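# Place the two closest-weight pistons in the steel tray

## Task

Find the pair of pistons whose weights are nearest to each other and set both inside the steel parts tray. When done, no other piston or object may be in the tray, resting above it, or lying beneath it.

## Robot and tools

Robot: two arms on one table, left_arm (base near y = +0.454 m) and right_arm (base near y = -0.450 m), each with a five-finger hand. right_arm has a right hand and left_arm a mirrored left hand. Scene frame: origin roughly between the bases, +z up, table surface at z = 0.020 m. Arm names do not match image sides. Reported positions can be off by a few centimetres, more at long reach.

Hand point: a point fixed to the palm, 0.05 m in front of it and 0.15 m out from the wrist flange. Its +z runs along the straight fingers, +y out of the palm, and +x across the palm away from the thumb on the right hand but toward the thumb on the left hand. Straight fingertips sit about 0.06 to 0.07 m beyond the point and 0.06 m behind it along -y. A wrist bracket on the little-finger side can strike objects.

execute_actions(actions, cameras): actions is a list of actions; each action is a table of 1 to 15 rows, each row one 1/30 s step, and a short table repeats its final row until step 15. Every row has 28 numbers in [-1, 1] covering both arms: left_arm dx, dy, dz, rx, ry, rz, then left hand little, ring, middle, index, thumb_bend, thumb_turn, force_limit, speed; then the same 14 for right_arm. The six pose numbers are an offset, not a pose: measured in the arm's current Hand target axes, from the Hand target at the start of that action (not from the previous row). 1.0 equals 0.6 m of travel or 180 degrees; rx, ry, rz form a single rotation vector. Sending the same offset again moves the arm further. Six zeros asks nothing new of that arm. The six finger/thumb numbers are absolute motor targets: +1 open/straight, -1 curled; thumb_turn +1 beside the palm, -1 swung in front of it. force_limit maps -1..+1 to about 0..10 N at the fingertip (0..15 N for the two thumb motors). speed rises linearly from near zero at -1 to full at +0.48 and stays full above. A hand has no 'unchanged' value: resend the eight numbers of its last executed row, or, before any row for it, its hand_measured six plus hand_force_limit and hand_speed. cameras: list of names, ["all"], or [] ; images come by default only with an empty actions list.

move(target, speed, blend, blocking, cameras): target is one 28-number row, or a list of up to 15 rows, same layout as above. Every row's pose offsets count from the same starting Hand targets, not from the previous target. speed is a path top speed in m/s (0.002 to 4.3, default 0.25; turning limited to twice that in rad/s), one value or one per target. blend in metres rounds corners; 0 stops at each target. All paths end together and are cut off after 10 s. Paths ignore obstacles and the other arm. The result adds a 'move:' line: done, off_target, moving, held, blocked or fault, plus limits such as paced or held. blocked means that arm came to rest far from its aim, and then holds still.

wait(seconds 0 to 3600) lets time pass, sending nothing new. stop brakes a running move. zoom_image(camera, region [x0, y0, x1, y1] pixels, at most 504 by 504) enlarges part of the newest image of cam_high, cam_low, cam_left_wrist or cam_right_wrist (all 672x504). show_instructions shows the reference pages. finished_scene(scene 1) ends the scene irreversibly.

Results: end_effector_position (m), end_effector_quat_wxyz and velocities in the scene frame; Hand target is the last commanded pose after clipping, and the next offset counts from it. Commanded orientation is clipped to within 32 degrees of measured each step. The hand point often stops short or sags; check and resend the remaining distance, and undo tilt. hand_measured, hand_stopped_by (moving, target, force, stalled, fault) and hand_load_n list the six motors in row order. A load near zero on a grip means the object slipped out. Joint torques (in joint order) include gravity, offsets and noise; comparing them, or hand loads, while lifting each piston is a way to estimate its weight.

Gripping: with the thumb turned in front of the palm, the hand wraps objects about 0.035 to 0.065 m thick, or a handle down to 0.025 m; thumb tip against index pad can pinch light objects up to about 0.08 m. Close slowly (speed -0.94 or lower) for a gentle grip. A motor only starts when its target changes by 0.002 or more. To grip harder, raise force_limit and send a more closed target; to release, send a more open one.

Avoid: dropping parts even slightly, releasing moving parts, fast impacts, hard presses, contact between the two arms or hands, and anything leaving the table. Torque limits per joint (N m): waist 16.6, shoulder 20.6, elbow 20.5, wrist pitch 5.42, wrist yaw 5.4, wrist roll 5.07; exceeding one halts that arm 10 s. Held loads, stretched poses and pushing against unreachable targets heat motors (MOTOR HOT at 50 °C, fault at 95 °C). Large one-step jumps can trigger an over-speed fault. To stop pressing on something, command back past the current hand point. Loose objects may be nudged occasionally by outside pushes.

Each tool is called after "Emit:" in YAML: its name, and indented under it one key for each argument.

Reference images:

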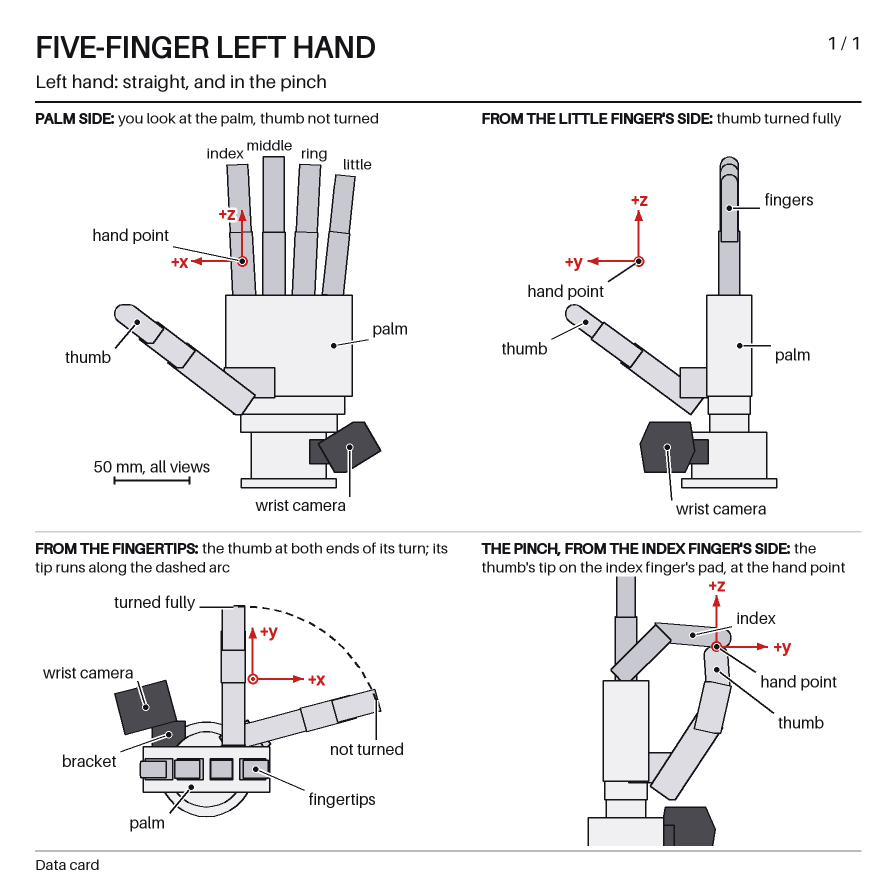

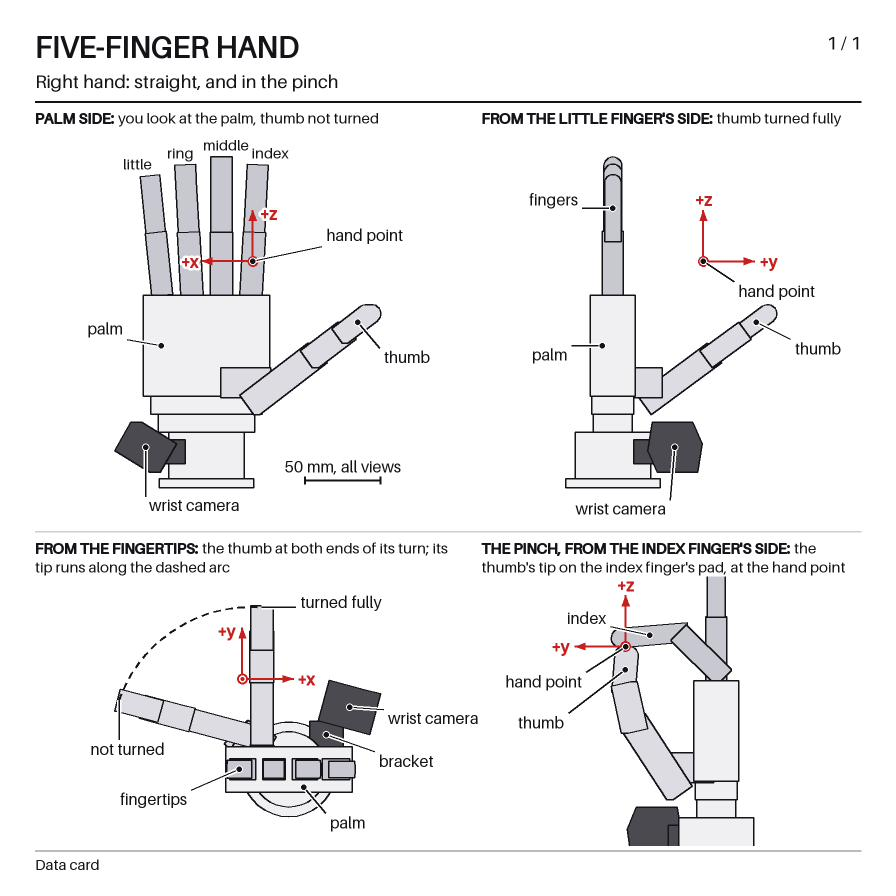

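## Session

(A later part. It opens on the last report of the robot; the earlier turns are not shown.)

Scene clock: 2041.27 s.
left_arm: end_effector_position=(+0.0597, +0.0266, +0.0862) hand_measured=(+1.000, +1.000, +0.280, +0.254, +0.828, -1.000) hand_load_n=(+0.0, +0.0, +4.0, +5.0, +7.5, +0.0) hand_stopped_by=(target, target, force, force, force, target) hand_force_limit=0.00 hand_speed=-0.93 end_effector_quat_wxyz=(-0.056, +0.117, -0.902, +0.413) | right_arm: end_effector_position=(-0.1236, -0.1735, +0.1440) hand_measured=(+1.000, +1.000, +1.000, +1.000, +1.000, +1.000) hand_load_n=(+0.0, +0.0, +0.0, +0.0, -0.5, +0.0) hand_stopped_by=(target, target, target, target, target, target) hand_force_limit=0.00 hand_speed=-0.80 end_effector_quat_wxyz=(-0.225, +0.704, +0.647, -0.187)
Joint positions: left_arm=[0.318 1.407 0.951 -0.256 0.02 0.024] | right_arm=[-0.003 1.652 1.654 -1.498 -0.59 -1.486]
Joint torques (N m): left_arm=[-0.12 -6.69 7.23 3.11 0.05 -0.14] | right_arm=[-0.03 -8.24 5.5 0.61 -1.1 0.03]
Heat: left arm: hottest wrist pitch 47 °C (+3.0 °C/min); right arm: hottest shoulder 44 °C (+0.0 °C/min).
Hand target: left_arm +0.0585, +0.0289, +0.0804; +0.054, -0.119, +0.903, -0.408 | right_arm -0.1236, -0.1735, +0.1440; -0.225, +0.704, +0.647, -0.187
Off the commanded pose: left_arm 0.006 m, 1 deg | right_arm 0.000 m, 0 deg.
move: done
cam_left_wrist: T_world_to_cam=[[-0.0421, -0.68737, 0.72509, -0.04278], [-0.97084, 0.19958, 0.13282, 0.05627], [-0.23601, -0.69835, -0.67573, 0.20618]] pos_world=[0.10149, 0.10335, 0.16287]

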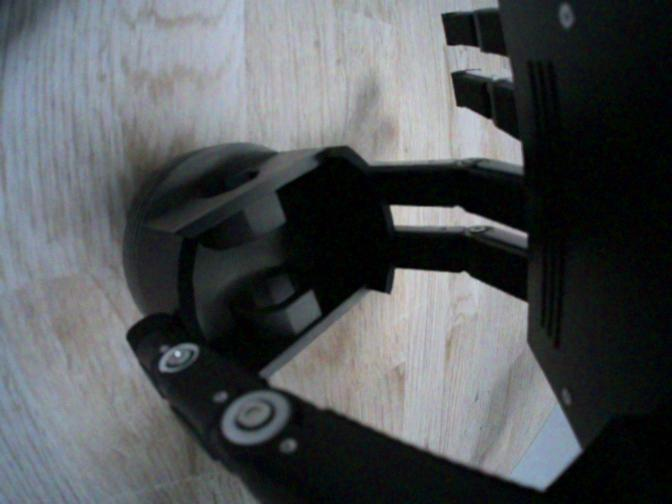

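Emit:
move:
  target: [0,0.005,0.0044,0,0,0,1,1,0.0,0.0,0.4,-1,0.0,-0.93,0,0,0,0,0,0,1,1,1,1,1,1,0,-0.8]
  speed: 0.05
  cameras: ["cam_left_wrist"]

Scene clock: 2050.27 s.
left_arm: end_effector_position=(+0.0597, +0.0265, +0.0836) hand_measured=(+1.000, +1.000, +0.280, +0.254, +0.828, -1.000) hand_load_n=(-0.5, +0.0, +4.0, +5.0, +7.5, +0.0) hand_stopped_by=(target, target, force, force, force, target) hand_force_limit=0.00 hand_speed=-0.93 end_effector_quat_wxyz=(-0.056, +0.117, -0.901, +0.414) | right_arm: end_effector_position=(-0.1236, -0.1735, +0.1440) hand_measured=(+1.000, +1.000, +1.000, +1.000, +1.000, +1.000) hand_load_n=(+0.0, +0.0, +0.0, +0.0, +0.0, -0.5) hand_stopped_by=(target, target, target, target, target, target) hand_force_limit=0.00 hand_speed=-0.80 end_effector_quat_wxyz=(-0.225, +0.704, +0.647, -0.187)
Joint positions: left_arm=[0.318 1.407 0.937 -0.239 0.02 0.024] | right_arm=[-0.003 1.652 1.654 -1.498 -0.59 -1.486]
Joint torques (N m): left_arm=[-0.17 -6.24 7.29 3.07 0.06 -0.17] | right_arm=[0 -8.19 5.44 0.61 -1.08 0.02]
Heat: left arm: hottest wrist pitch 49 °C (+5.1 °C/min); right arm: hottest shoulder 44 °C (+0.0 °C/min).
Hand target: left_arm +0.0585, +0.0290, +0.0764; +0.054, -0.119, +0.904, -0.408 | right_arm -0.1236, -0.1735, +0.1440; -0.225, +0.704, +0.647, -0.187
Off the commanded pose: left_arm 0.008 m, 1 deg | right_arm 0.000 m, 0 deg.
move: done
cam_left_wrist: T_world_to_cam=[[-0.04281, -0.68503, 0.72726, -0.0412], [-0.97095, 0.20004, 0.13127, 0.05674], [-0.2354, -0.70051, -0.67369, 0.20417]] pos_world=[0.10139, 0.10345, 0.16007]

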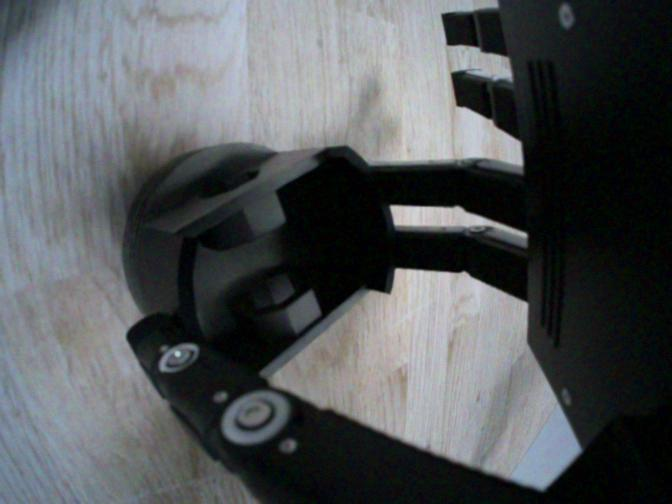

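Emit:
zoom_image:
  camera: "cam_left_wrist"
  region: [100, 120, 260, 360]

Scaled by 2.100 from the camera's image (finer frame: 960x720).

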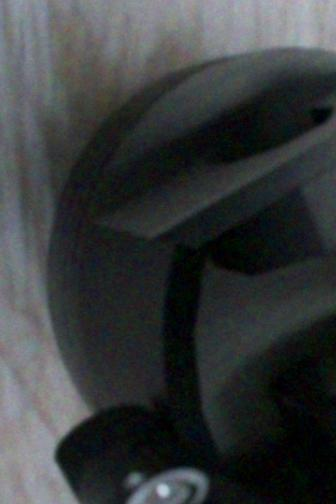

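Emit:
move:
  target: [0,0.005,0.0044,0,0,0,1,1,0.0,0.0,0.4,-1,0.0,-0.93,0,0,0,0,0,0,1,1,1,1,1,1,0,-0.8]
  speed: 0.05
  cameras: ["cam_left_wrist"]

Scene clock: 2062.33 s.
left_arm: end_effector_position=(+0.0598, +0.0261, +0.0815) hand_measured=(+1.000, +1.000, +0.280, +0.254, +0.828, -1.000) hand_load_n=(+0.0, -0.5, +4.5, +5.0, +8.0, +0.0) hand_stopped_by=(target, target, force, force, force, target) hand_force_limit=0.00 hand_speed=-0.93 end_effector_quat_wxyz=(-0.057, +0.117, -0.900, +0.416) | right_arm: end_effector_position=(-0.1236, -0.1735, +0.1440) hand_measured=(+1.000, +1.000, +1.000, +1.000, +1.000, +1.000) hand_load_n=(+0.0, +0.0, +0.0, +0.0, +0.0, +0.0) hand_stopped_by=(target, target, target, target, target, target) hand_force_limit=0.00 hand_speed=-0.80 end_effector_quat_wxyz=(-0.225, +0.704, +0.647, -0.187)
Joint positions: left_arm=[0.318 1.407 0.925 -0.223 0.02 0.023] | right_arm=[-0.003 1.652 1.654 -1.498 -0.59 -1.486]
Joint torques (N m): left_arm=[-0.01 -5.75 7.17 3.1 0.08 -0.15] | right_arm=[-0.01 -8.14 5.49 0.6 -1.08 0.02]
Heat: left arm: hottest wrist pitch 49 °C (+3.0 °C/min); right arm: hottest shoulder 44 °C (+0.0 °C/min).
Hand target: left_arm +0.0585, +0.0290, +0.0724; +0.054, -0.119, +0.904, -0.408 | right_arm -0.1236, -0.1735, +0.1440; -0.225, +0.704, +0.647, -0.187
Off the commanded pose: left_arm 0.010 m, 1 deg | right_arm 0.000 m, 0 deg.
move: off_target (left_arm)
cam_left_wrist: T_world_to_cam=[[-0.04324, -0.68205, 0.73002, -0.04016], [-0.97112, 0.2003, 0.12961, 0.0573], [-0.23462, -0.70334, -0.67102, 0.20235]] pos_world=[0.10139, 0.10345, 0.15767]

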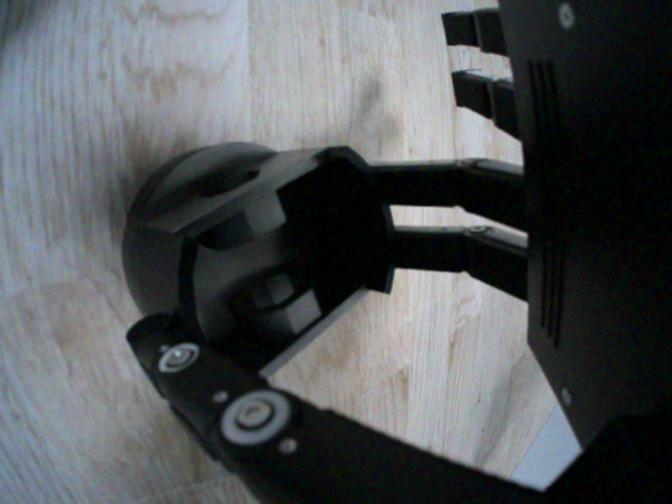

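Emit:
move:
  target: [0,0.0038,0.0033,0,0,0,1,1,0.0,0.0,0.4,-1,0.0,-0.93,0,0,0,0,0,0,1,1,1,1,1,1,0,-0.8]
  speed: 0.05
  cameras: ["cam_left_wrist"]

Scene clock: 2069.90 s.
left_arm: end_effector_position=(+0.0601, +0.0250, +0.0811) hand_measured=(+1.000, +1.000, +0.280, +0.254, +0.828, -1.000) hand_load_n=(+0.0, +0.0, +4.0, +5.0, +7.5, +0.0) hand_stopped_by=(target, target, force, force, force, target) hand_force_limit=0.00 hand_speed=-0.93 end_effector_quat_wxyz=(-0.057, +0.117, -0.899, +0.419) | right_arm: end_effector_position=(-0.1236, -0.1735, +0.1440) hand_measured=(+1.000, +1.000, +1.000, +1.000, +1.000, +1.000) hand_load_n=(+0.0, +0.0, +0.0, +0.0, +0.0, -0.5) hand_stopped_by=(target, target, target, target, target, target) hand_force_limit=0.00 hand_speed=-0.80 end_effector_quat_wxyz=(-0.225, +0.704, +0.647, -0.187)
Joint positions: left_arm=[0.318 1.407 0.918 -0.209 0.02 0.023] | right_arm=[-0.003 1.652 1.654 -1.498 -0.59 -1.486]
Joint torques (N m): left_arm=[0.15 -5.51 6.79 3.11 0.07 -0.15] | right_arm=[0.01 -8.18 5.44 0.58 -1.08 0.01]
Heat: left arm: hottest wrist pitch 49 °C (+2.0 °C/min); right arm: hottest shoulder 44 °C (+0.0 °C/min).
Hand target: left_arm +0.0585, +0.0290, +0.0693; +0.054, -0.119, +0.904, -0.408 | right_arm -0.1236, -0.1735, +0.1440; -0.225, +0.704, +0.647, -0.187
Off the commanded pose: left_arm 0.013 m, 1 deg | right_arm 0.000 m, 0 deg.
move: off_target (left_arm)
cam_left_wrist: T_world_to_cam=[[-0.04452, -0.67775, 0.73395, -0.04097], [-0.97136, 0.20103, 0.12672, 0.05814], [-0.23342, -0.70728, -0.66728, 0.20107]] pos_world=[0.10159, 0.10276, 0.15687]

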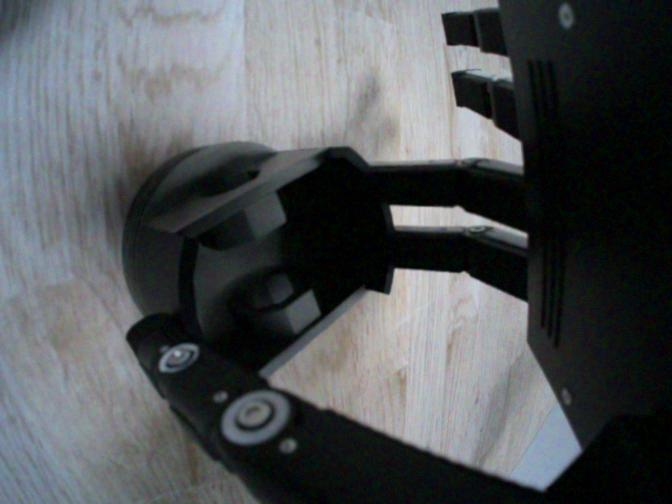

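Emit:
move:
  target: [0,-0.0075,-0.0066,0,0,0,1,1,0.0,0.0,0.4,-1,0.0,-0.93,0,0,0,0,0,0,1,1,1,1,1,1,0,-0.8]
  speed: 0.05

Emit:
move:
  target: [0,0,0,0,0,0,1,1,0.4,0.4,0.93,-1,0.0,-0.92,0,0,0,0,0,0,1,1,1,1,1,1,0,-0.8]
  speed: 0.05

Emit:
move:
  target: [0,0,0,0,0,0,1,1,0.6,0.6,1,-1,0.0,-0.6,0,0,0,0,0,0,1,1,1,1,1,1,0,-0.8]
  speed: 0.05
  cameras: ["cam_left_wrist"]

Scene clock: 2081.83 s.
left_arm: end_effector_position=(+0.0594, +0.0270, +0.0794) hand_measured=(+1.000, +1.000, +0.280, +0.254, +0.828, -1.000) hand_load_n=(+0.0, +0.0, +5.0, +5.0, +7.5, -0.5) hand_stopped_by=(target, target, force, force, force, target) hand_force_limit=0.00 hand_speed=-0.93 end_effector_quat_wxyz=(-0.056, +0.117, -0.900, +0.415) | right_arm: end_effector_position=(-0.1236, -0.1735, +0.1440) hand_measured=(+1.000, +1.000, +1.000, +1.000, +1.000, +1.000) hand_load_n=(+0.0, +0.0, +0.0, +0.0, +0.0, +0.0) hand_stopped_by=(target, target, target, target, target, target) hand_force_limit=0.00 hand_speed=-0.80 end_effector_quat_wxyz=(-0.225, +0.704, +0.647, -0.187)
Joint positions: left_arm=[0.318 1.407 0.918 -0.218 0.02 0.022] | right_arm=[-0.003 1.652 1.654 -1.498 -0.59 -1.486]
Joint torques (N m): left_arm=[-0.17 -5.94 9.19 1.82 0.06 -0.15] | right_arm=[0.02 -8.17 5.43 0.59 -1.08 0.03]
Heat: left arm: hottest wrist pitch 50 °C (+3.0 °C/min); right arm: hottest shoulder 44 °C (+0.0 °C/min). Fold the left arm in close to its base, or ease its load, before you think long.
Hand target: left_arm +0.0584, +0.0290, +0.0754; +0.054, -0.119, +0.904, -0.408 | right_arm -0.1236, -0.1735, +0.1440; -0.225, +0.704, +0.647, -0.187
Off the commanded pose: left_arm 0.005 m, 1 deg | right_arm 0.000 m, 0 deg.
MOTOR HOT: joint 4 (wrist pitch) of the left arm now reports 50 °C; the controller stops that arm at 95 °C. To cool a motor, set the load down, stop pushing, or move to a pose that needs little force.
move: done

Scene clock: 2083.00 s.
left_arm: end_effector_position=(+0.0588, +0.0289, +0.0778) hand_measured=(+1.000, +1.000, +0.400, +0.400, +0.930, -1.000) hand_load_n=(-0.5, +0.0, +0.0, -0.5, +0.0, +0.0) hand_stopped_by=(target, target, target, target, target, target) hand_force_limit=0.00 hand_speed=-0.92 end_effector_quat_wxyz=(-0.055, +0.117, -0.902, +0.412) | right_arm: end_effector_position=(-0.1236, -0.1735, +0.1440) hand_measured=(+1.000, +1.000, +1.000, +1.000, +1.000, +1.000) hand_load_n=(+0.0, +0.0, +0.0, +0.0, +0.0, +0.0) hand_stopped_by=(target, target, target, target, target, target) hand_force_limit=0.00 hand_speed=-0.80 end_effector_quat_wxyz=(-0.225, +0.704, +0.647, -0.187)
Joint positions: left_arm=[0.318 1.407 0.918 -0.226 0.02 0.022] | right_arm=[-0.003 1.652 1.654 -1.498 -0.59 -1.486]
Joint torques (N m): left_arm=[-0.02 -6.05 9.01 2.44 -0.01 -0.12] | right_arm=[0.04 -8.17 5.44 0.59 -1.08 0.01]
Heat: left arm: hottest wrist pitch 50 °C (+3.0 °C/min); right arm: hottest shoulder 44 °C (+0.0 °C/min). Fold the left arm in close to its base, or ease its load, before you think long.
Hand target: left_arm +0.0584, +0.0290, +0.0753; +0.054, -0.119, +0.904, -0.408 | right_arm -0.1236, -0.1735, +0.1440; -0.225, +0.704, +0.647, -0.187
Off the commanded pose: left_arm 0.002 m, 0 deg | right_arm 0.000 m, 0 deg.
MOTOR HOT: still on. Joint 4 (wrist pitch) of the left arm now reports 50 °C.
move: done

Scene clock: 2083.50 s.
left_arm: end_effector_position=(+0.0588, +0.0289, +0.0778) hand_measured=(+1.000, +1.000, +0.600, +0.600, +1.000, -1.000) hand_load_n=(+0.0, +0.0, +0.0, +0.0, +0.0, +0.0) hand_stopped_by=(target, target, target, target, target, target) hand_force_limit=0.00 hand_speed=-0.60 end_effector_quat_wxyz=(-0.055, +0.117, -0.902, +0.412) | right_arm: end_effector_position=(-0.1236, -0.1735, +0.1440) hand_measured=(+1.000, +1.000, +1.000, +1.000, +1.000, +1.000) hand_load_n=(+0.0, +0.0, +0.0, +0.0, +0.0, +0.0) hand_stopped_by=(target, target, target, target, target, target) hand_force_limit=0.00 hand_speed=-0.80 end_effector_quat_wxyz=(-0.225, +0.704, +0.647, -0.187)
Joint positions: left_arm=[0.318 1.407 0.918 -0.226 0.02 0.022] | right_arm=[-0.003 1.652 1.654 -1.498 -0.59 -1.486]
Joint torques (N m): left_arm=[-0.1 -6.06 9.25 2.36 0.02 -0.16] | right_arm=[-0.03 -8.22 5.49 0.6 -1.09 0.01]
Heat: left arm: hottest wrist pitch 50 °C (+3.0 °C/min); right arm: hottest shoulder 44 °C (+0.0 °C/min). Fold the left arm in close to its base, or ease its load, before you think long.
Hand target: left_arm +0.0584, +0.0290, +0.0753; +0.054, -0.119, +0.904, -0.408 | right_arm -0.1236, -0.1735, +0.1440; -0.225, +0.704, +0.647, -0.187
Off the commanded pose: left_arm 0.002 m, 0 deg | right_arm 0.000 m, 0 deg.
MOTOR HOT: still on. Joint 4 (wrist pitch) of the left arm now reports 50 °C.
move: done
cam_left_wrist: T_world_to_cam=[[-0.04012, -0.68874, 0.7239, -0.03508], [-0.97071, 0.19863, 0.13518, 0.0559], [-0.23689, -0.69727, -0.67653, 0.20195]] pos_world=[0.10069, 0.10554, 0.15446]

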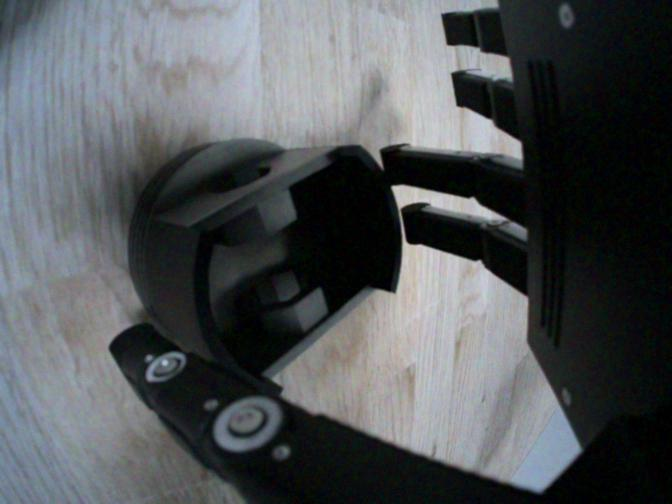

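Emit:
move:
  target:
    - [0,-0.05,-0.044,0,0,0,1,1,0.6,0.6,1,-1,0.0,-0.6,0,0,0,0,0,0,1,1,1,1,1,1,0,-0.8]
    - [0,-0.1877,-0.1652,0,0,0,1,1,0.6,0.6,1,-1,0.0,-0.6,0,0,0,0,0,0,1,1,1,1,1,1,0,-0.8]
    - [0.0513,0.068,-0.4433,0,0.0792,0.0697,1,1,0.6,0.6,1,-1,0.0,-0.6,0,0,0,0,0,0,1,1,1,1,1,1,0,-0.8]
  speed: [0.06,0.2,0.15]
  blend: [0.01,0.03,0]
  cameras: ["cam_high","cam_left_wrist"]

Scene clock: 2110.37 s.
left_arm: end_effector_position=(-0.0296, +0.2385, +0.2237) hand_measured=(+1.000, +1.000, +0.600, +0.600, +1.000, -1.000) hand_load_n=(+0.0, +0.0, -0.5, +0.0, +0.0, +0.0) hand_stopped_by=(target, target, target, target, target, target) hand_force_limit=0.00 hand_speed=-0.60 end_effector_quat_wxyz=(+0.012, -0.033, -0.909, +0.415) | right_arm: end_effector_position=(-0.1236, -0.1735, +0.1440) hand_measured=(+1.000, +1.000, +1.000, +1.000, +1.000, +1.000) hand_load_n=(+0.0, +0.0, +0.0, +0.0, +0.0, -0.5) hand_stopped_by=(target, target, target, target, target, target) hand_force_limit=0.00 hand_speed=-0.80 end_effector_quat_wxyz=(-0.225, +0.704, +0.647, -0.187)
Joint positions: left_arm=[0.675 0.79 1.256 -1.319 0.515 0.522] | right_arm=[-0.003 1.652 1.654 -1.498 -0.59 -1.486]
Joint torques (N m): left_arm=[0.4 -0.54 5.97 2.03 0.77 0.15] | right_arm=[0.01 -8.17 5.49 0.59 -1.07 0.02]
Heat: left arm: hottest wrist pitch 47 °C (-2.0 °C/min); right arm: hottest shoulder 44 °C (+0.0 °C/min).
Hand target: left_arm -0.0301, +0.2398, +0.2205; -0.014, +0.032, +0.911, -0.411 | right_arm -0.1236, -0.1735, +0.1440; -0.225, +0.704, +0.647, -0.187
Off the commanded pose: left_arm 0.003 m, 1 deg | right_arm 0.000 m, 0 deg.
MOTOR HOT: cleared for the motors of the left arm.
move: done
cam_left_wrist: T_world_to_cam=[[-0.26277, -0.63922, 0.72274, -0.01798], [-0.85457, 0.50195, 0.13324, -0.15974], [-0.44794, -0.58262, -0.67816, 0.39266]] pos_world=[0.03466, 0.29745, 0.30057]

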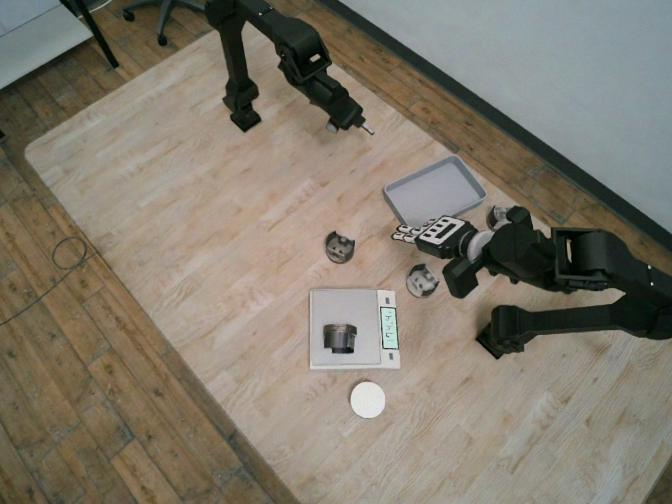

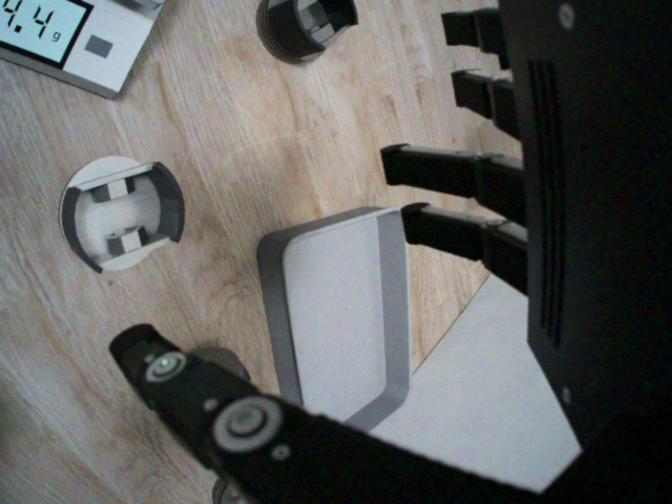

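Emit:
move:
  target: [0,0.1445,0.1272,0,0,0,1,1,0.6,0.6,1,-1,0.0,-0.6,0,0,0,0,0,0,1,1,1,1,1,1,0,-0.8]
  speed: 0.12
  cameras: ["cam_high","cam_left_wrist"]

Scene clock: 2140.00 s.
left_arm: end_effector_position=(-0.0284, +0.2382, +0.1103) hand_measured=(+1.000, +1.000, +0.600, +0.600, +1.000, -1.000) hand_load_n=(+0.0, +0.0, -0.5, -0.5, +0.0, +0.0) hand_stopped_by=(target, target, target, target, target, target) hand_force_limit=0.00 hand_speed=-0.60 end_effector_quat_wxyz=(+0.011, -0.033, -0.909, +0.415) | right_arm: end_effector_position=(-0.1236, -0.1735, +0.1440) hand_measured=(+1.000, +1.000, +1.000, +1.000, +1.000, +1.000) hand_load_n=(+0.0, +0.0, +0.0, +0.0, +0.0, +0.0) hand_stopped_by=(target, target, target, target, target, target) hand_force_limit=0.00 hand_speed=-0.80 end_effector_quat_wxyz=(-0.225, +0.704, +0.647, -0.187)
Joint positions: left_arm=[0.683 0.553 0.718 -1.021 0.52 0.531] | right_arm=[-0.003 1.652 1.654 -1.498 -0.59 -1.486]
Joint torques (N m): left_arm=[-0.12 -0.87 6.17 2.42 0.62 -0.04] | right_arm=[0.02 -8.23 5.44 0.59 -1.09 0.01]
Heat: left arm: hottest wrist pitch 44 °C (-6.0 °C/min); right arm: hottest shoulder 44 °C (+0.0 °C/min).
Hand target: left_arm -0.0300, +0.2399, +0.1050; -0.014, +0.032, +0.911, -0.411 | right_arm -0.1236, -0.1735, +0.1440; -0.225, +0.704, +0.647, -0.187
Off the commanded pose: left_arm 0.006 m, 1 deg | right_arm 0.000 m, 0 deg.
move: done
cam_left_wrist: T_world_to_cam=[[-0.26453, -0.63869, 0.72257, 0.0638], [-0.85435, 0.50276, 0.13162, -0.14346], [-0.44735, -0.5825, -0.67865, 0.31619]] pos_world=[0.03575, 0.29705, 0.18737]

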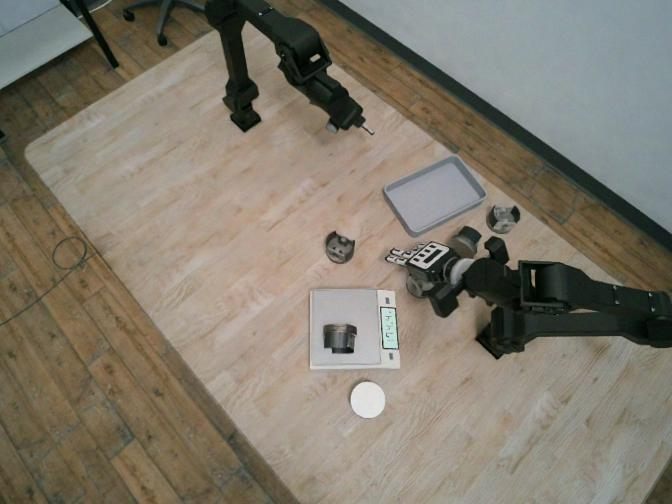

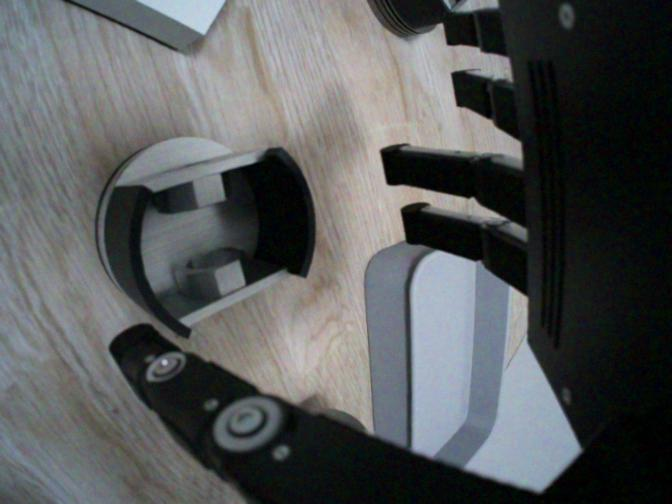

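Emit:
move:
  target: [0,0.0444,0.0391,0,0,0,1,1,0.6,0.6,1,-1,0.0,-0.6,0,0,0,0,0,0,1,1,1,1,1,1,0,-0.8]
  speed: 0.08
  cameras: ["cam_left_wrist"]

Scene clock: 2159.93 s.
left_arm: end_effector_position=(-0.0282, +0.2380, +0.0751) hand_measured=(+1.000, +1.000, +0.600, +0.600, +1.000, -1.000) hand_load_n=(+0.0, +0.0, -0.5, +0.0, +0.0, +0.0) hand_stopped_by=(target, target, target, target, target, target) hand_force_limit=0.00 hand_speed=-0.60 end_effector_quat_wxyz=(+0.011, -0.033, -0.909, +0.415) | right_arm: end_effector_position=(-0.1236, -0.1735, +0.1440) hand_measured=(+1.000, +1.000, +1.000, +1.000, +1.000, +1.000) hand_load_n=(+0.0, +0.0, +0.0, +0.0, +0.0, +0.0) hand_stopped_by=(target, target, target, target, target, target) hand_force_limit=0.00 hand_speed=-0.80 end_effector_quat_wxyz=(-0.225, +0.704, +0.647, -0.187)
Joint positions: left_arm=[0.683 0.493 0.566 -0.929 0.52 0.531] | right_arm=[-0.003 1.652 1.654 -1.498 -0.59 -1.486]
Joint torques (N m): left_arm=[-0.08 -0.99 5.9 2.37 0.67 -0.05] | right_arm=[-0.01 -8.18 5.41 0.6 -1.09 0.02]
Heat: left arm: hottest wrist pitch 45 °C (-2.0 °C/min); right arm: hottest shoulder 44 °C (+0.0 °C/min).
Hand target: left_arm -0.0300, +0.2399, +0.0694; -0.014, +0.032, +0.911, -0.411 | right_arm -0.1236, -0.1735, +0.1440; -0.225, +0.704, +0.647, -0.187
Off the commanded pose: left_arm 0.006 m, 1 deg | right_arm 0.000 m, 0 deg.
move: done
cam_left_wrist: T_world_to_cam=[[-0.26464, -0.63848, 0.72271, 0.08918], [-0.85436, 0.5028, 0.13135, -0.13865], [-0.44725, -0.5827, -0.67855, 0.29225]] pos_world=[0.03585, 0.29695, 0.15207]

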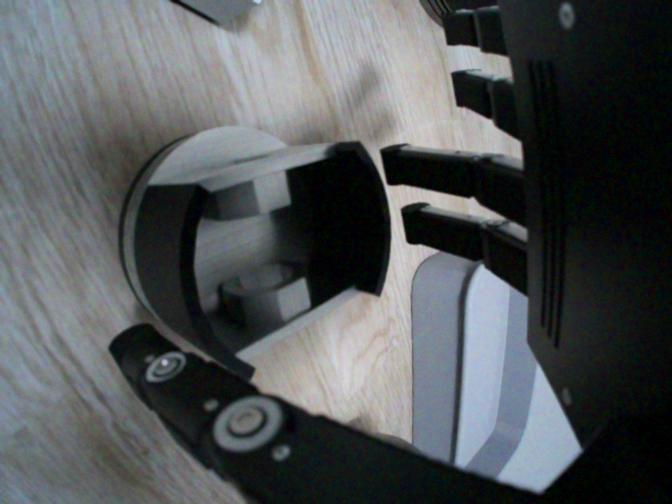

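Emit:
move:
  target: [0,0.005,0.0044,0,0,0,1,1,0.6,0.6,1,-1,0.0,-0.6,0,0,0,0,0,0,1,1,1,1,1,1,0,-0.8]
  speed: 0.05

Emit:
move:
  target: [0,0,0,0,0,0,1,1,0.0,0.0,0.4,-1,0.0,-0.93,0,0,0,0,0,0,1,1,1,1,1,1,0,-0.8]
  speed: 0.03
  cameras: ["cam_left_wrist"]

Scene clock: 2169.80 s.
left_arm: end_effector_position=(-0.0282, +0.2379, +0.0711) hand_measured=(+1.000, +1.000, +0.600, +0.600, +1.000, -1.000) hand_load_n=(+0.0, +0.0, +0.0, +0.0, +0.0, +0.0) hand_stopped_by=(target, target, target, target, target, target) hand_force_limit=0.00 hand_speed=-0.60 end_effector_quat_wxyz=(+0.011, -0.033, -0.909, +0.415) | right_arm: end_effector_position=(-0.1236, -0.1735, +0.1440) hand_measured=(+1.000, +1.000, +1.000, +1.000, +1.000, +1.000) hand_load_n=(+0.0, +0.0, +0.0, +0.0, -0.5, +0.0) hand_stopped_by=(target, target, target, target, target, target) hand_force_limit=0.00 hand_speed=-0.80 end_effector_quat_wxyz=(-0.225, +0.704, +0.647, -0.187)
Joint positions: left_arm=[0.683 0.487 0.549 -0.918 0.52 0.531] | right_arm=[-0.003 1.652 1.654 -1.498 -0.59 -1.486]
Joint torques (N m): left_arm=[0.02 -0.63 6.13 2.38 0.68 -0.08] | right_arm=[0 -8.2 5.52 0.6 -1.09 0]
Heat: left arm: hottest wrist pitch 46 °C (-1.0 °C/min); right arm: hottest shoulder 44 °C (+0.0 °C/min).
Hand target: left_arm -0.0299, +0.2399, +0.0654; -0.014, +0.032, +0.911, -0.411 | right_arm -0.1236, -0.1735, +0.1440; -0.225, +0.704, +0.647, -0.187
Off the commanded pose: left_arm 0.006 m, 1 deg | right_arm 0.000 m, 0 deg.
move: done

Scene clock: 2171.93 s.
left_arm: end_effector_position=(-0.0281, +0.2378, +0.0711) hand_measured=(+1.000, +1.000, +0.280, +0.234, +0.820, -1.000) hand_load_n=(+0.0, +0.0, +4.0, +5.5, +7.5, +0.0) hand_stopped_by=(target, target, force, force, force, target) hand_force_limit=0.00 hand_speed=-0.93 end_effector_quat_wxyz=(+0.011, -0.033, -0.909, +0.415) | right_arm: end_effector_position=(-0.1236, -0.1735, +0.1440) hand_measured=(+1.000, +1.000, +1.000, +1.000, +1.000, +1.000) hand_load_n=(+0.0, +0.0, +0.0, +0.0, +0.0, +0.0) hand_stopped_by=(target, target, target, target, target, target) hand_force_limit=0.00 hand_speed=-0.80 end_effector_quat_wxyz=(-0.225, +0.704, +0.647, -0.187)
Joint positions: left_arm=[0.683 0.487 0.549 -0.917 0.52 0.531] | right_arm=[-0.003 1.652 1.654 -1.498 -0.59 -1.486]
Joint torques (N m): left_arm=[-0.18 -0.55 6.23 2.32 0.63 -0.04] | right_arm=[0.01 -8.2 5.38 0.6 -1.09 0.03]
Heat: left arm: hottest wrist pitch 46 °C (+0.0 °C/min); right arm: hottest shoulder 44 °C (+0.0 °C/min).
Hand target: left_arm -0.0300, +0.2399, +0.0654; -0.014, +0.032, +0.911, -0.411 | right_arm -0.1236, -0.1735, +0.1440; -0.225, +0.704, +0.647, -0.187
Off the commanded pose: left_arm 0.006 m, 1 deg | right_arm 0.000 m, 0 deg.
move: done
cam_left_wrist: T_world_to_cam=[[-0.265, -0.63807, 0.72293, 0.09179], [-0.85445, 0.50284, 0.1306, -0.13776], [-0.44686, -0.58311, -0.67846, 0.28968]] pos_world=[0.03605, 0.29675, 0.14817]

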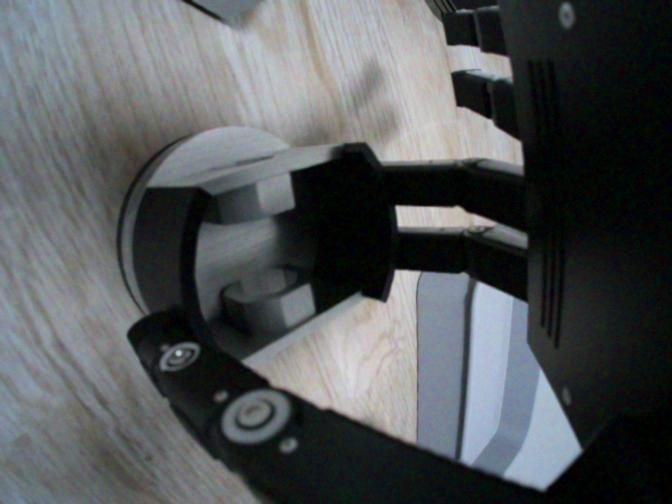

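Emit:
move:
  target:
    - [0,-0.0375,-0.033,0,0,0,1,1,0.0,0.0,0.4,-1,0.0,-0.93,0,0,0,0,0,0,1,1,1,1,1,1,0,-0.8]
    - [0,-0.2002,-0.1762,0,0,0,1,1,0.0,0.0,0.4,-1,0.0,-0.93,0,0,0,0,0,0,1,1,1,1,1,1,0,-0.8]
    - [-0.2905,-0.27,-0.117,0,-0.1293,-0.1138,1,1,0.0,0.0,0.4,-1,0.0,-0.93,0,0,0,0,0,0,1,1,1,1,1,1,0,-0.8]
  speed: [0.04,0.12,0.15]
  blend: [0.01,0.03,0]
  cameras: ["cam_high","cam_left_wrist"]

Scene clock: 2206.50 s.
left_arm: end_effector_position=(+0.1370, +0.1774, +0.2270) hand_measured=(+1.000, +1.000, +0.280, +0.234, +0.820, -1.000) hand_load_n=(+0.0, +0.0, +4.0, +5.5, +8.0, +0.0) hand_stopped_by=(target, target, force, force, force, target) hand_force_limit=0.00 hand_speed=-0.93 end_effector_quat_wxyz=(-0.093, +0.213, -0.889, +0.394) | right_arm: end_effector_position=(-0.1236, -0.1735, +0.1440) hand_measured=(+1.000, +1.000, +1.000, +1.000, +1.000, +1.000) hand_load_n=(+0.0, +0.0, +0.0, +0.0, +0.0, +0.0) hand_stopped_by=(target, target, target, target, target, target) hand_force_limit=0.00 hand_speed=-0.80 end_effector_quat_wxyz=(-0.225, +0.704, +0.647, -0.187)
Joint positions: left_arm=[0.826 1.114 1.355 -1.006 0.243 0.223] | right_arm=[-0.003 1.652 1.654 -1.498 -0.59 -1.486]
Joint torques (N m): left_arm=[0.09 -2.94 10.3 3 0.19 -0.2] | right_arm=[-0.04 -8.18 5.44 0.6 -1.07 0.03]
Heat: left arm: hottest wrist pitch 43 °C (-2.0 °C/min); right arm: hottest shoulder 44 °C (+0.0 °C/min).
Hand target: left_arm +0.1401, +0.1734, +0.2336; +0.097, -0.213, +0.886, -0.400 | right_arm -0.1236, -0.1735, +0.1440; -0.225, +0.704, +0.647, -0.187
Off the commanded pose: left_arm 0.008 m, 1 deg | right_arm 0.000 m, 0 deg.
move: done
cam_left_wrist: T_world_to_cam=[[0.11473, -0.69478, 0.71002, -0.05473], [-0.9886, -0.00974, 0.15022, 0.11805], [-0.09746, -0.71916, -0.68798, 0.41241]] pos_world=[0.16318, 0.25971, 0.30485]

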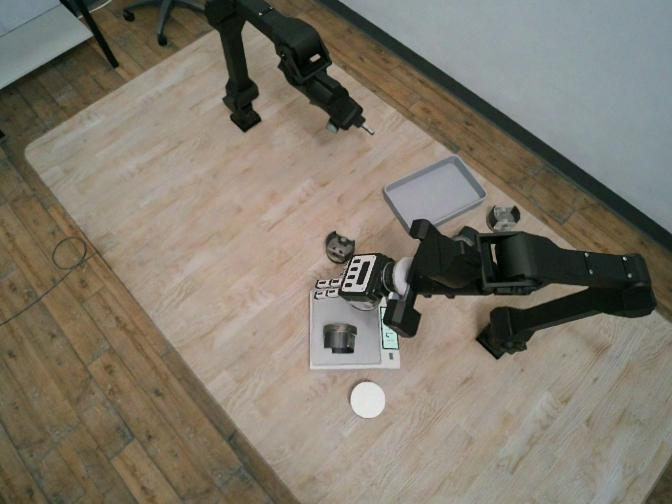

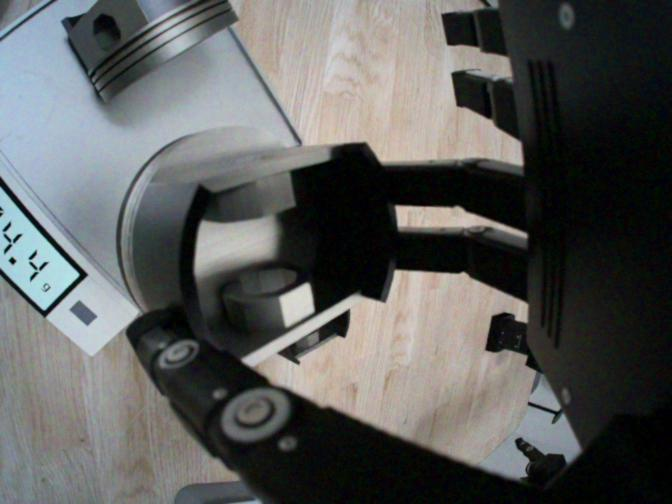

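Emit:
move:
  target: [0,0.1038,0.0913,0,0,0,1,1,0.0,0.0,0.4,-1,0.0,-0.93,0,0,0,0,0,0,1,1,1,1,1,1,0,-0.8]
  speed: 0.1
  cameras: ["cam_left_wrist"]

Scene clock: 2213.77 s.
left_arm: end_effector_position=(+0.1418, +0.1732, +0.1507) hand_measured=(+1.000, +1.000, +0.280, +0.234, +0.820, -1.000) hand_load_n=(+0.0, +0.0, +4.0, +5.0, +8.0, +0.0) hand_stopped_by=(target, target, force, force, force, target) hand_force_limit=0.00 hand_speed=-0.93 end_effector_quat_wxyz=(-0.096, +0.213, -0.888, +0.397) | right_arm: end_effector_position=(-0.1236, -0.1735, +0.1440) hand_measured=(+1.000, +1.000, +1.000, +1.000, +1.000, +1.000) hand_load_n=(+0.0, +0.0, +0.0, +0.0, +0.0, +0.0) hand_stopped_by=(target, target, target, target, target, target) hand_force_limit=0.00 hand_speed=-0.80 end_effector_quat_wxyz=(-0.225, +0.704, +0.647, -0.187)
Joint positions: left_arm=[0.826 1.028 0.986 -0.714 0.241 0.223] | right_arm=[-0.003 1.652 1.654 -1.498 -0.59 -1.486]
Joint torques (N m): left_arm=[-0.33 -5.53 7.08 3.02 0.28 -0.18] | right_arm=[0.04 -8.16 5.5 0.59 -1.07 0.01]
Heat: left arm: hottest wrist pitch 44 °C (-1.0 °C/min); right arm: hottest shoulder 44 °C (+0.0 °C/min).
Hand target: left_arm +0.1400, +0.1736, +0.1505; +0.096, -0.213, +0.886, -0.400 | right_arm -0.1236, -0.1735, +0.1440; -0.225, +0.704, +0.647, -0.187
Off the commanded pose: left_arm 0.002 m, 0 deg | right_arm 0.000 m, 0 deg.
move: done
cam_left_wrist: T_world_to_cam=[[0.11073, -0.69051, 0.71479, -0.00491], [-0.98961, -0.01025, 0.1434, 0.13552], [-0.09169, -0.72325, -0.68447, 0.35675]] pos_world=[0.16737, 0.25602, 0.22826]

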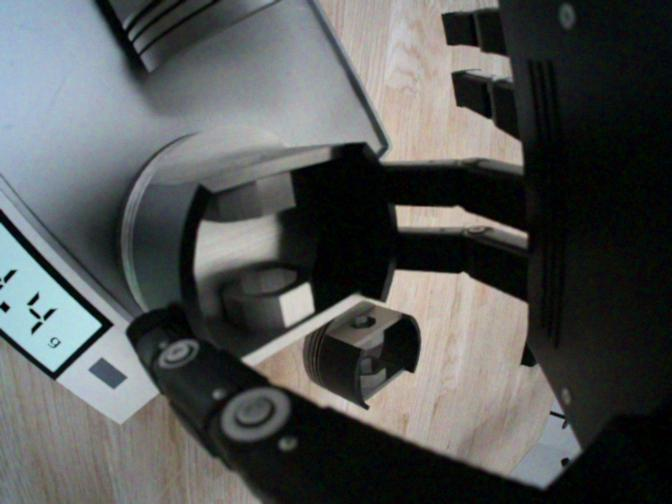

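Lower in small steps.

Emit:
move:
  target: [0,0.0063,0.0055,0,0,0,1,1,0.0,0.0,0.4,-1,0.0,-0.93,0,0,0,0,0,0,1,1,1,1,1,1,0,-0.8]
  speed: 0.05

Emit:
move:
  target: [0,0.005,0.0044,0,0,0,1,1,0.0,0.0,0.4,-1,0.0,-0.93,0,0,0,0,0,0,1,1,1,1,1,1,0,-0.8]
  speed: 0.05
  cameras: ["cam_left_wrist"]

Scene clock: 2219.67 s.
left_arm: end_effector_position=(+0.1418, +0.1732, +0.1456) hand_measured=(+1.000, +1.000, +0.280, +0.234, +0.820, -1.000) hand_load_n=(+0.0, +0.0, +4.0, +5.0, +8.0, +0.0) hand_stopped_by=(target, target, force, force, force, target) hand_force_limit=0.00 hand_speed=-0.93 end_effector_quat_wxyz=(-0.096, +0.213, -0.888, +0.397) | right_arm: end_effector_position=(-0.1236, -0.1735, +0.1440) hand_measured=(+1.000, +1.000, +1.000, +1.000, +1.000, +1.000) hand_load_n=(+0.0, -0.5, +0.0, +0.0, +0.0, +0.0) hand_stopped_by=(target, target, target, target, target, target) hand_force_limit=0.00 hand_speed=-0.80 end_effector_quat_wxyz=(-0.225, +0.704, +0.647, -0.187)
Joint positions: left_arm=[0.826 1.024 0.964 -0.695 0.241 0.223] | right_arm=[-0.003 1.652 1.654 -1.498 -0.59 -1.486]
Joint torques (N m): left_arm=[-0.26 -5.65 7.29 2.97 0.29 -0.14] | right_arm=[0.02 -8.25 5.47 0.6 -1.08 0.02]
Heat: left arm: hottest wrist pitch 44 °C (-1.0 °C/min); right arm: hottest shoulder 44 °C (+0.0 °C/min).
Hand target: left_arm +0.1401, +0.1736, +0.1456; +0.097, -0.213, +0.886, -0.400 | right_arm -0.1236, -0.1735, +0.1440; -0.225, +0.704, +0.647, -0.187
Off the commanded pose: left_arm 0.002 m, 0 deg | right_arm 0.000 m, 0 deg.
move: done

Scene clock: 2220.20 s.
left_arm: end_effector_position=(+0.1418, +0.1732, +0.1416) hand_measured=(+1.000, +1.000, +0.280, +0.234, +0.820, -1.000) hand_load_n=(+0.0, +0.0, +4.0, +5.5, +8.0, +0.0) hand_stopped_by=(target, target, force, force, force, target) hand_force_limit=0.00 hand_speed=-0.93 end_effector_quat_wxyz=(-0.096, +0.213, -0.888, +0.397) | right_arm: end_effector_position=(-0.1236, -0.1735, +0.1440) hand_measured=(+1.000, +1.000, +1.000, +1.000, +1.000, +1.000) hand_load_n=(+0.0, +0.0, +0.0, +0.0, +0.0, +0.0) hand_stopped_by=(target, target, target, target, target, target) hand_force_limit=0.00 hand_speed=-0.80 end_effector_quat_wxyz=(-0.225, +0.704, +0.647, -0.187)
Joint positions: left_arm=[0.826 1.022 0.947 -0.681 0.241 0.223] | right_arm=[-0.003 1.652 1.654 -1.498 -0.59 -1.486]
Joint torques (N m): left_arm=[-0.1 -5.28 7.22 2.94 0.34 -0.13] | right_arm=[0.03 -8.22 5.48 0.6 -1.09 0.01]
Heat: left arm: hottest wrist pitch 44 °C (-2.0 °C/min); right arm: hottest shoulder 44 °C (+0.0 °C/min).
Hand target: left_arm +0.1401, +0.1736, +0.1416; +0.097, -0.213, +0.886, -0.400 | right_arm -0.1236, -0.1735, +0.1440; -0.225, +0.704, +0.647, -0.187
Off the commanded pose: left_arm 0.002 m, 0 deg | right_arm 0.000 m, 0 deg.
move: done
cam_left_wrist: T_world_to_cam=[[0.11085, -0.69073, 0.71457, 0.00168], [-0.98958, -0.01023, 0.14362, 0.13688], [-0.09189, -0.72304, -0.68467, 0.35041]] pos_world=[0.16747, 0.25592, 0.21906]

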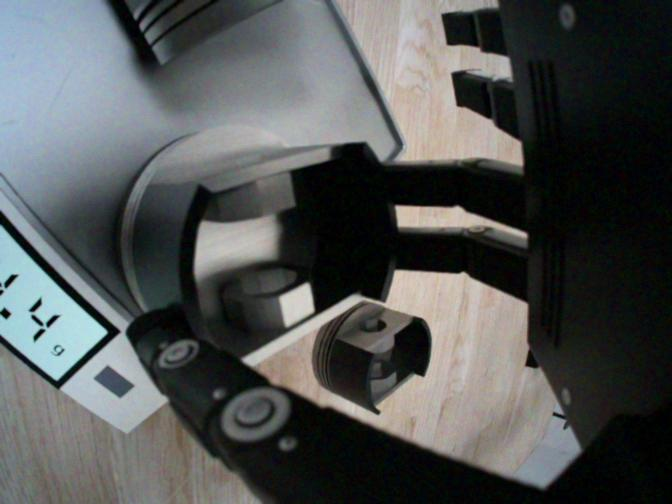

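Emit:
move:
  target: [0,0.0038,0.0033,0,0,0,1,1,0.0,0.0,0.4,-1,0.0,-0.93,0,0,0,0,0,0,1,1,1,1,1,1,0,-0.8]
  speed: 0.05
  cameras: ["cam_left_wrist"]

Scene clock: 2224.27 s.
left_arm: end_effector_position=(+0.1418, +0.1732, +0.1385) hand_measured=(+1.000, +1.000, +0.280, +0.234, +0.820, -1.000) hand_load_n=(+0.0, +0.0, +4.0, +5.0, +8.0, +0.0) hand_stopped_by=(target, target, force, force, force, target) hand_force_limit=0.00 hand_speed=-0.93 end_effector_quat_wxyz=(-0.096, +0.213, -0.888, +0.397) | right_arm: end_effector_position=(-0.1236, -0.1735, +0.1440) hand_measured=(+1.000, +1.000, +1.000, +1.000, +1.000, +1.000) hand_load_n=(+0.0, +0.0, +0.0, +0.0, +0.0, -0.5) hand_stopped_by=(target, target, target, target, target, target) hand_force_limit=0.00 hand_speed=-0.80 end_effector_quat_wxyz=(-0.225, +0.704, +0.647, -0.187)
Joint positions: left_arm=[0.826 1.02 0.934 -0.67 0.241 0.223] | right_arm=[-0.003 1.652 1.654 -1.498 -0.59 -1.486]
Joint torques (N m): left_arm=[-0.26 -5.69 7.25 2.98 0.29 -0.16] | right_arm=[-0.05 -8.2 5.48 0.6 -1.07 0]
Heat: left arm: hottest wrist pitch 45 °C (-1.0 °C/min); right arm: hottest shoulder 45 °C (+1.0 °C/min).
Hand target: left_arm +0.1401, +0.1736, +0.1385; +0.096, -0.213, +0.886, -0.400 | right_arm -0.1236, -0.1735, +0.1440; -0.225, +0.704, +0.647, -0.187
Off the commanded pose: left_arm 0.002 m, 0 deg | right_arm 0.000 m, 0 deg.
move: done
cam_left_wrist: T_world_to_cam=[[0.1111, -0.69094, 0.71432, 0.00396], [-0.98954, -0.01038, 0.14387, 0.13719], [-0.09199, -0.72284, -0.68487, 0.34843]] pos_world=[0.16737, 0.25602, 0.21606]

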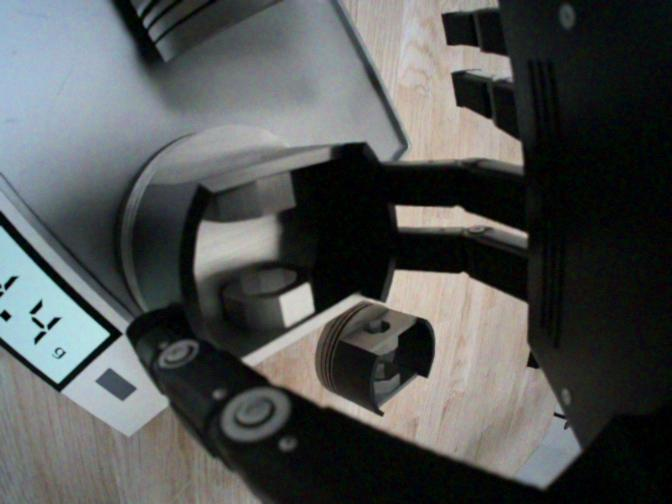

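Emit:
move:
  target: [0,0.0031,0.0028,0,0,0,1,1,0.0,0.0,0.4,-1,0.0,-0.93,0,0,0,0,0,0,1,1,1,1,1,1,0,-0.8]
  speed: 0.05
  cameras: ["cam_left_wrist"]

Scene clock: 2231.33 s.
left_arm: end_effector_position=(+0.1420, +0.1730, +0.1367) hand_measured=(+1.000, +1.000, +0.280, +0.234, +0.820, -1.000) hand_load_n=(+0.0, +0.0, +4.0, +5.0, +8.0, +0.0) hand_stopped_by=(target, target, force, force, force, target) hand_force_limit=0.00 hand_speed=-0.93 end_effector_quat_wxyz=(-0.096, +0.213, -0.887, +0.398) | right_arm: end_effector_position=(-0.1236, -0.1735, +0.1440) hand_measured=(+1.000, +1.000, +1.000, +1.000, +1.000, +1.000) hand_load_n=(+0.0, +0.0, +0.0, +0.0, +0.0, +0.0) hand_stopped_by=(target, target, target, target, target, target) hand_force_limit=0.00 hand_speed=-0.80 end_effector_quat_wxyz=(-0.225, +0.704, +0.647, -0.187)
Joint positions: left_arm=[0.826 1.017 0.924 -0.661 0.241 0.223] | right_arm=[-0.003 1.652 1.654 -1.498 -0.59 -1.486]
Joint torques (N m): left_arm=[-0.17 -5.37 7.1 2.98 0.33 -0.14] | right_arm=[0 -8.16 5.45 0.59 -1.07 0.01]
Heat: left arm: hottest wrist pitch 45 °C (-1.0 °C/min); right arm: hottest shoulder 45 °C (+1.0 °C/min).
Hand target: left_arm +0.1401, +0.1736, +0.1360; +0.097, -0.213, +0.886, -0.400 | right_arm -0.1236, -0.1735, +0.1440; -0.225, +0.704, +0.647, -0.187
Off the commanded pose: left_arm 0.002 m, 0 deg | right_arm 0.000 m, 0 deg.
move: done
cam_left_wrist: T_world_to_cam=[[0.11014, -0.68997, 0.71541, 0.00492], [-0.98973, -0.01016, 0.14257, 0.13782], [-0.0911, -0.72377, -0.684, 0.34697]] pos_world=[0.16747, 0.25592, 0.21416]

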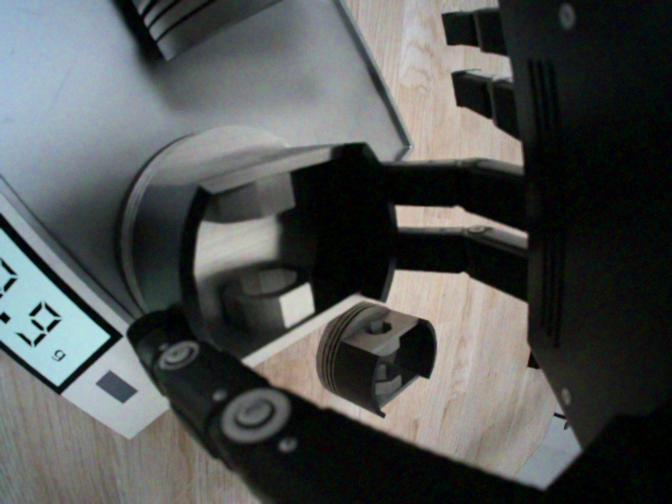

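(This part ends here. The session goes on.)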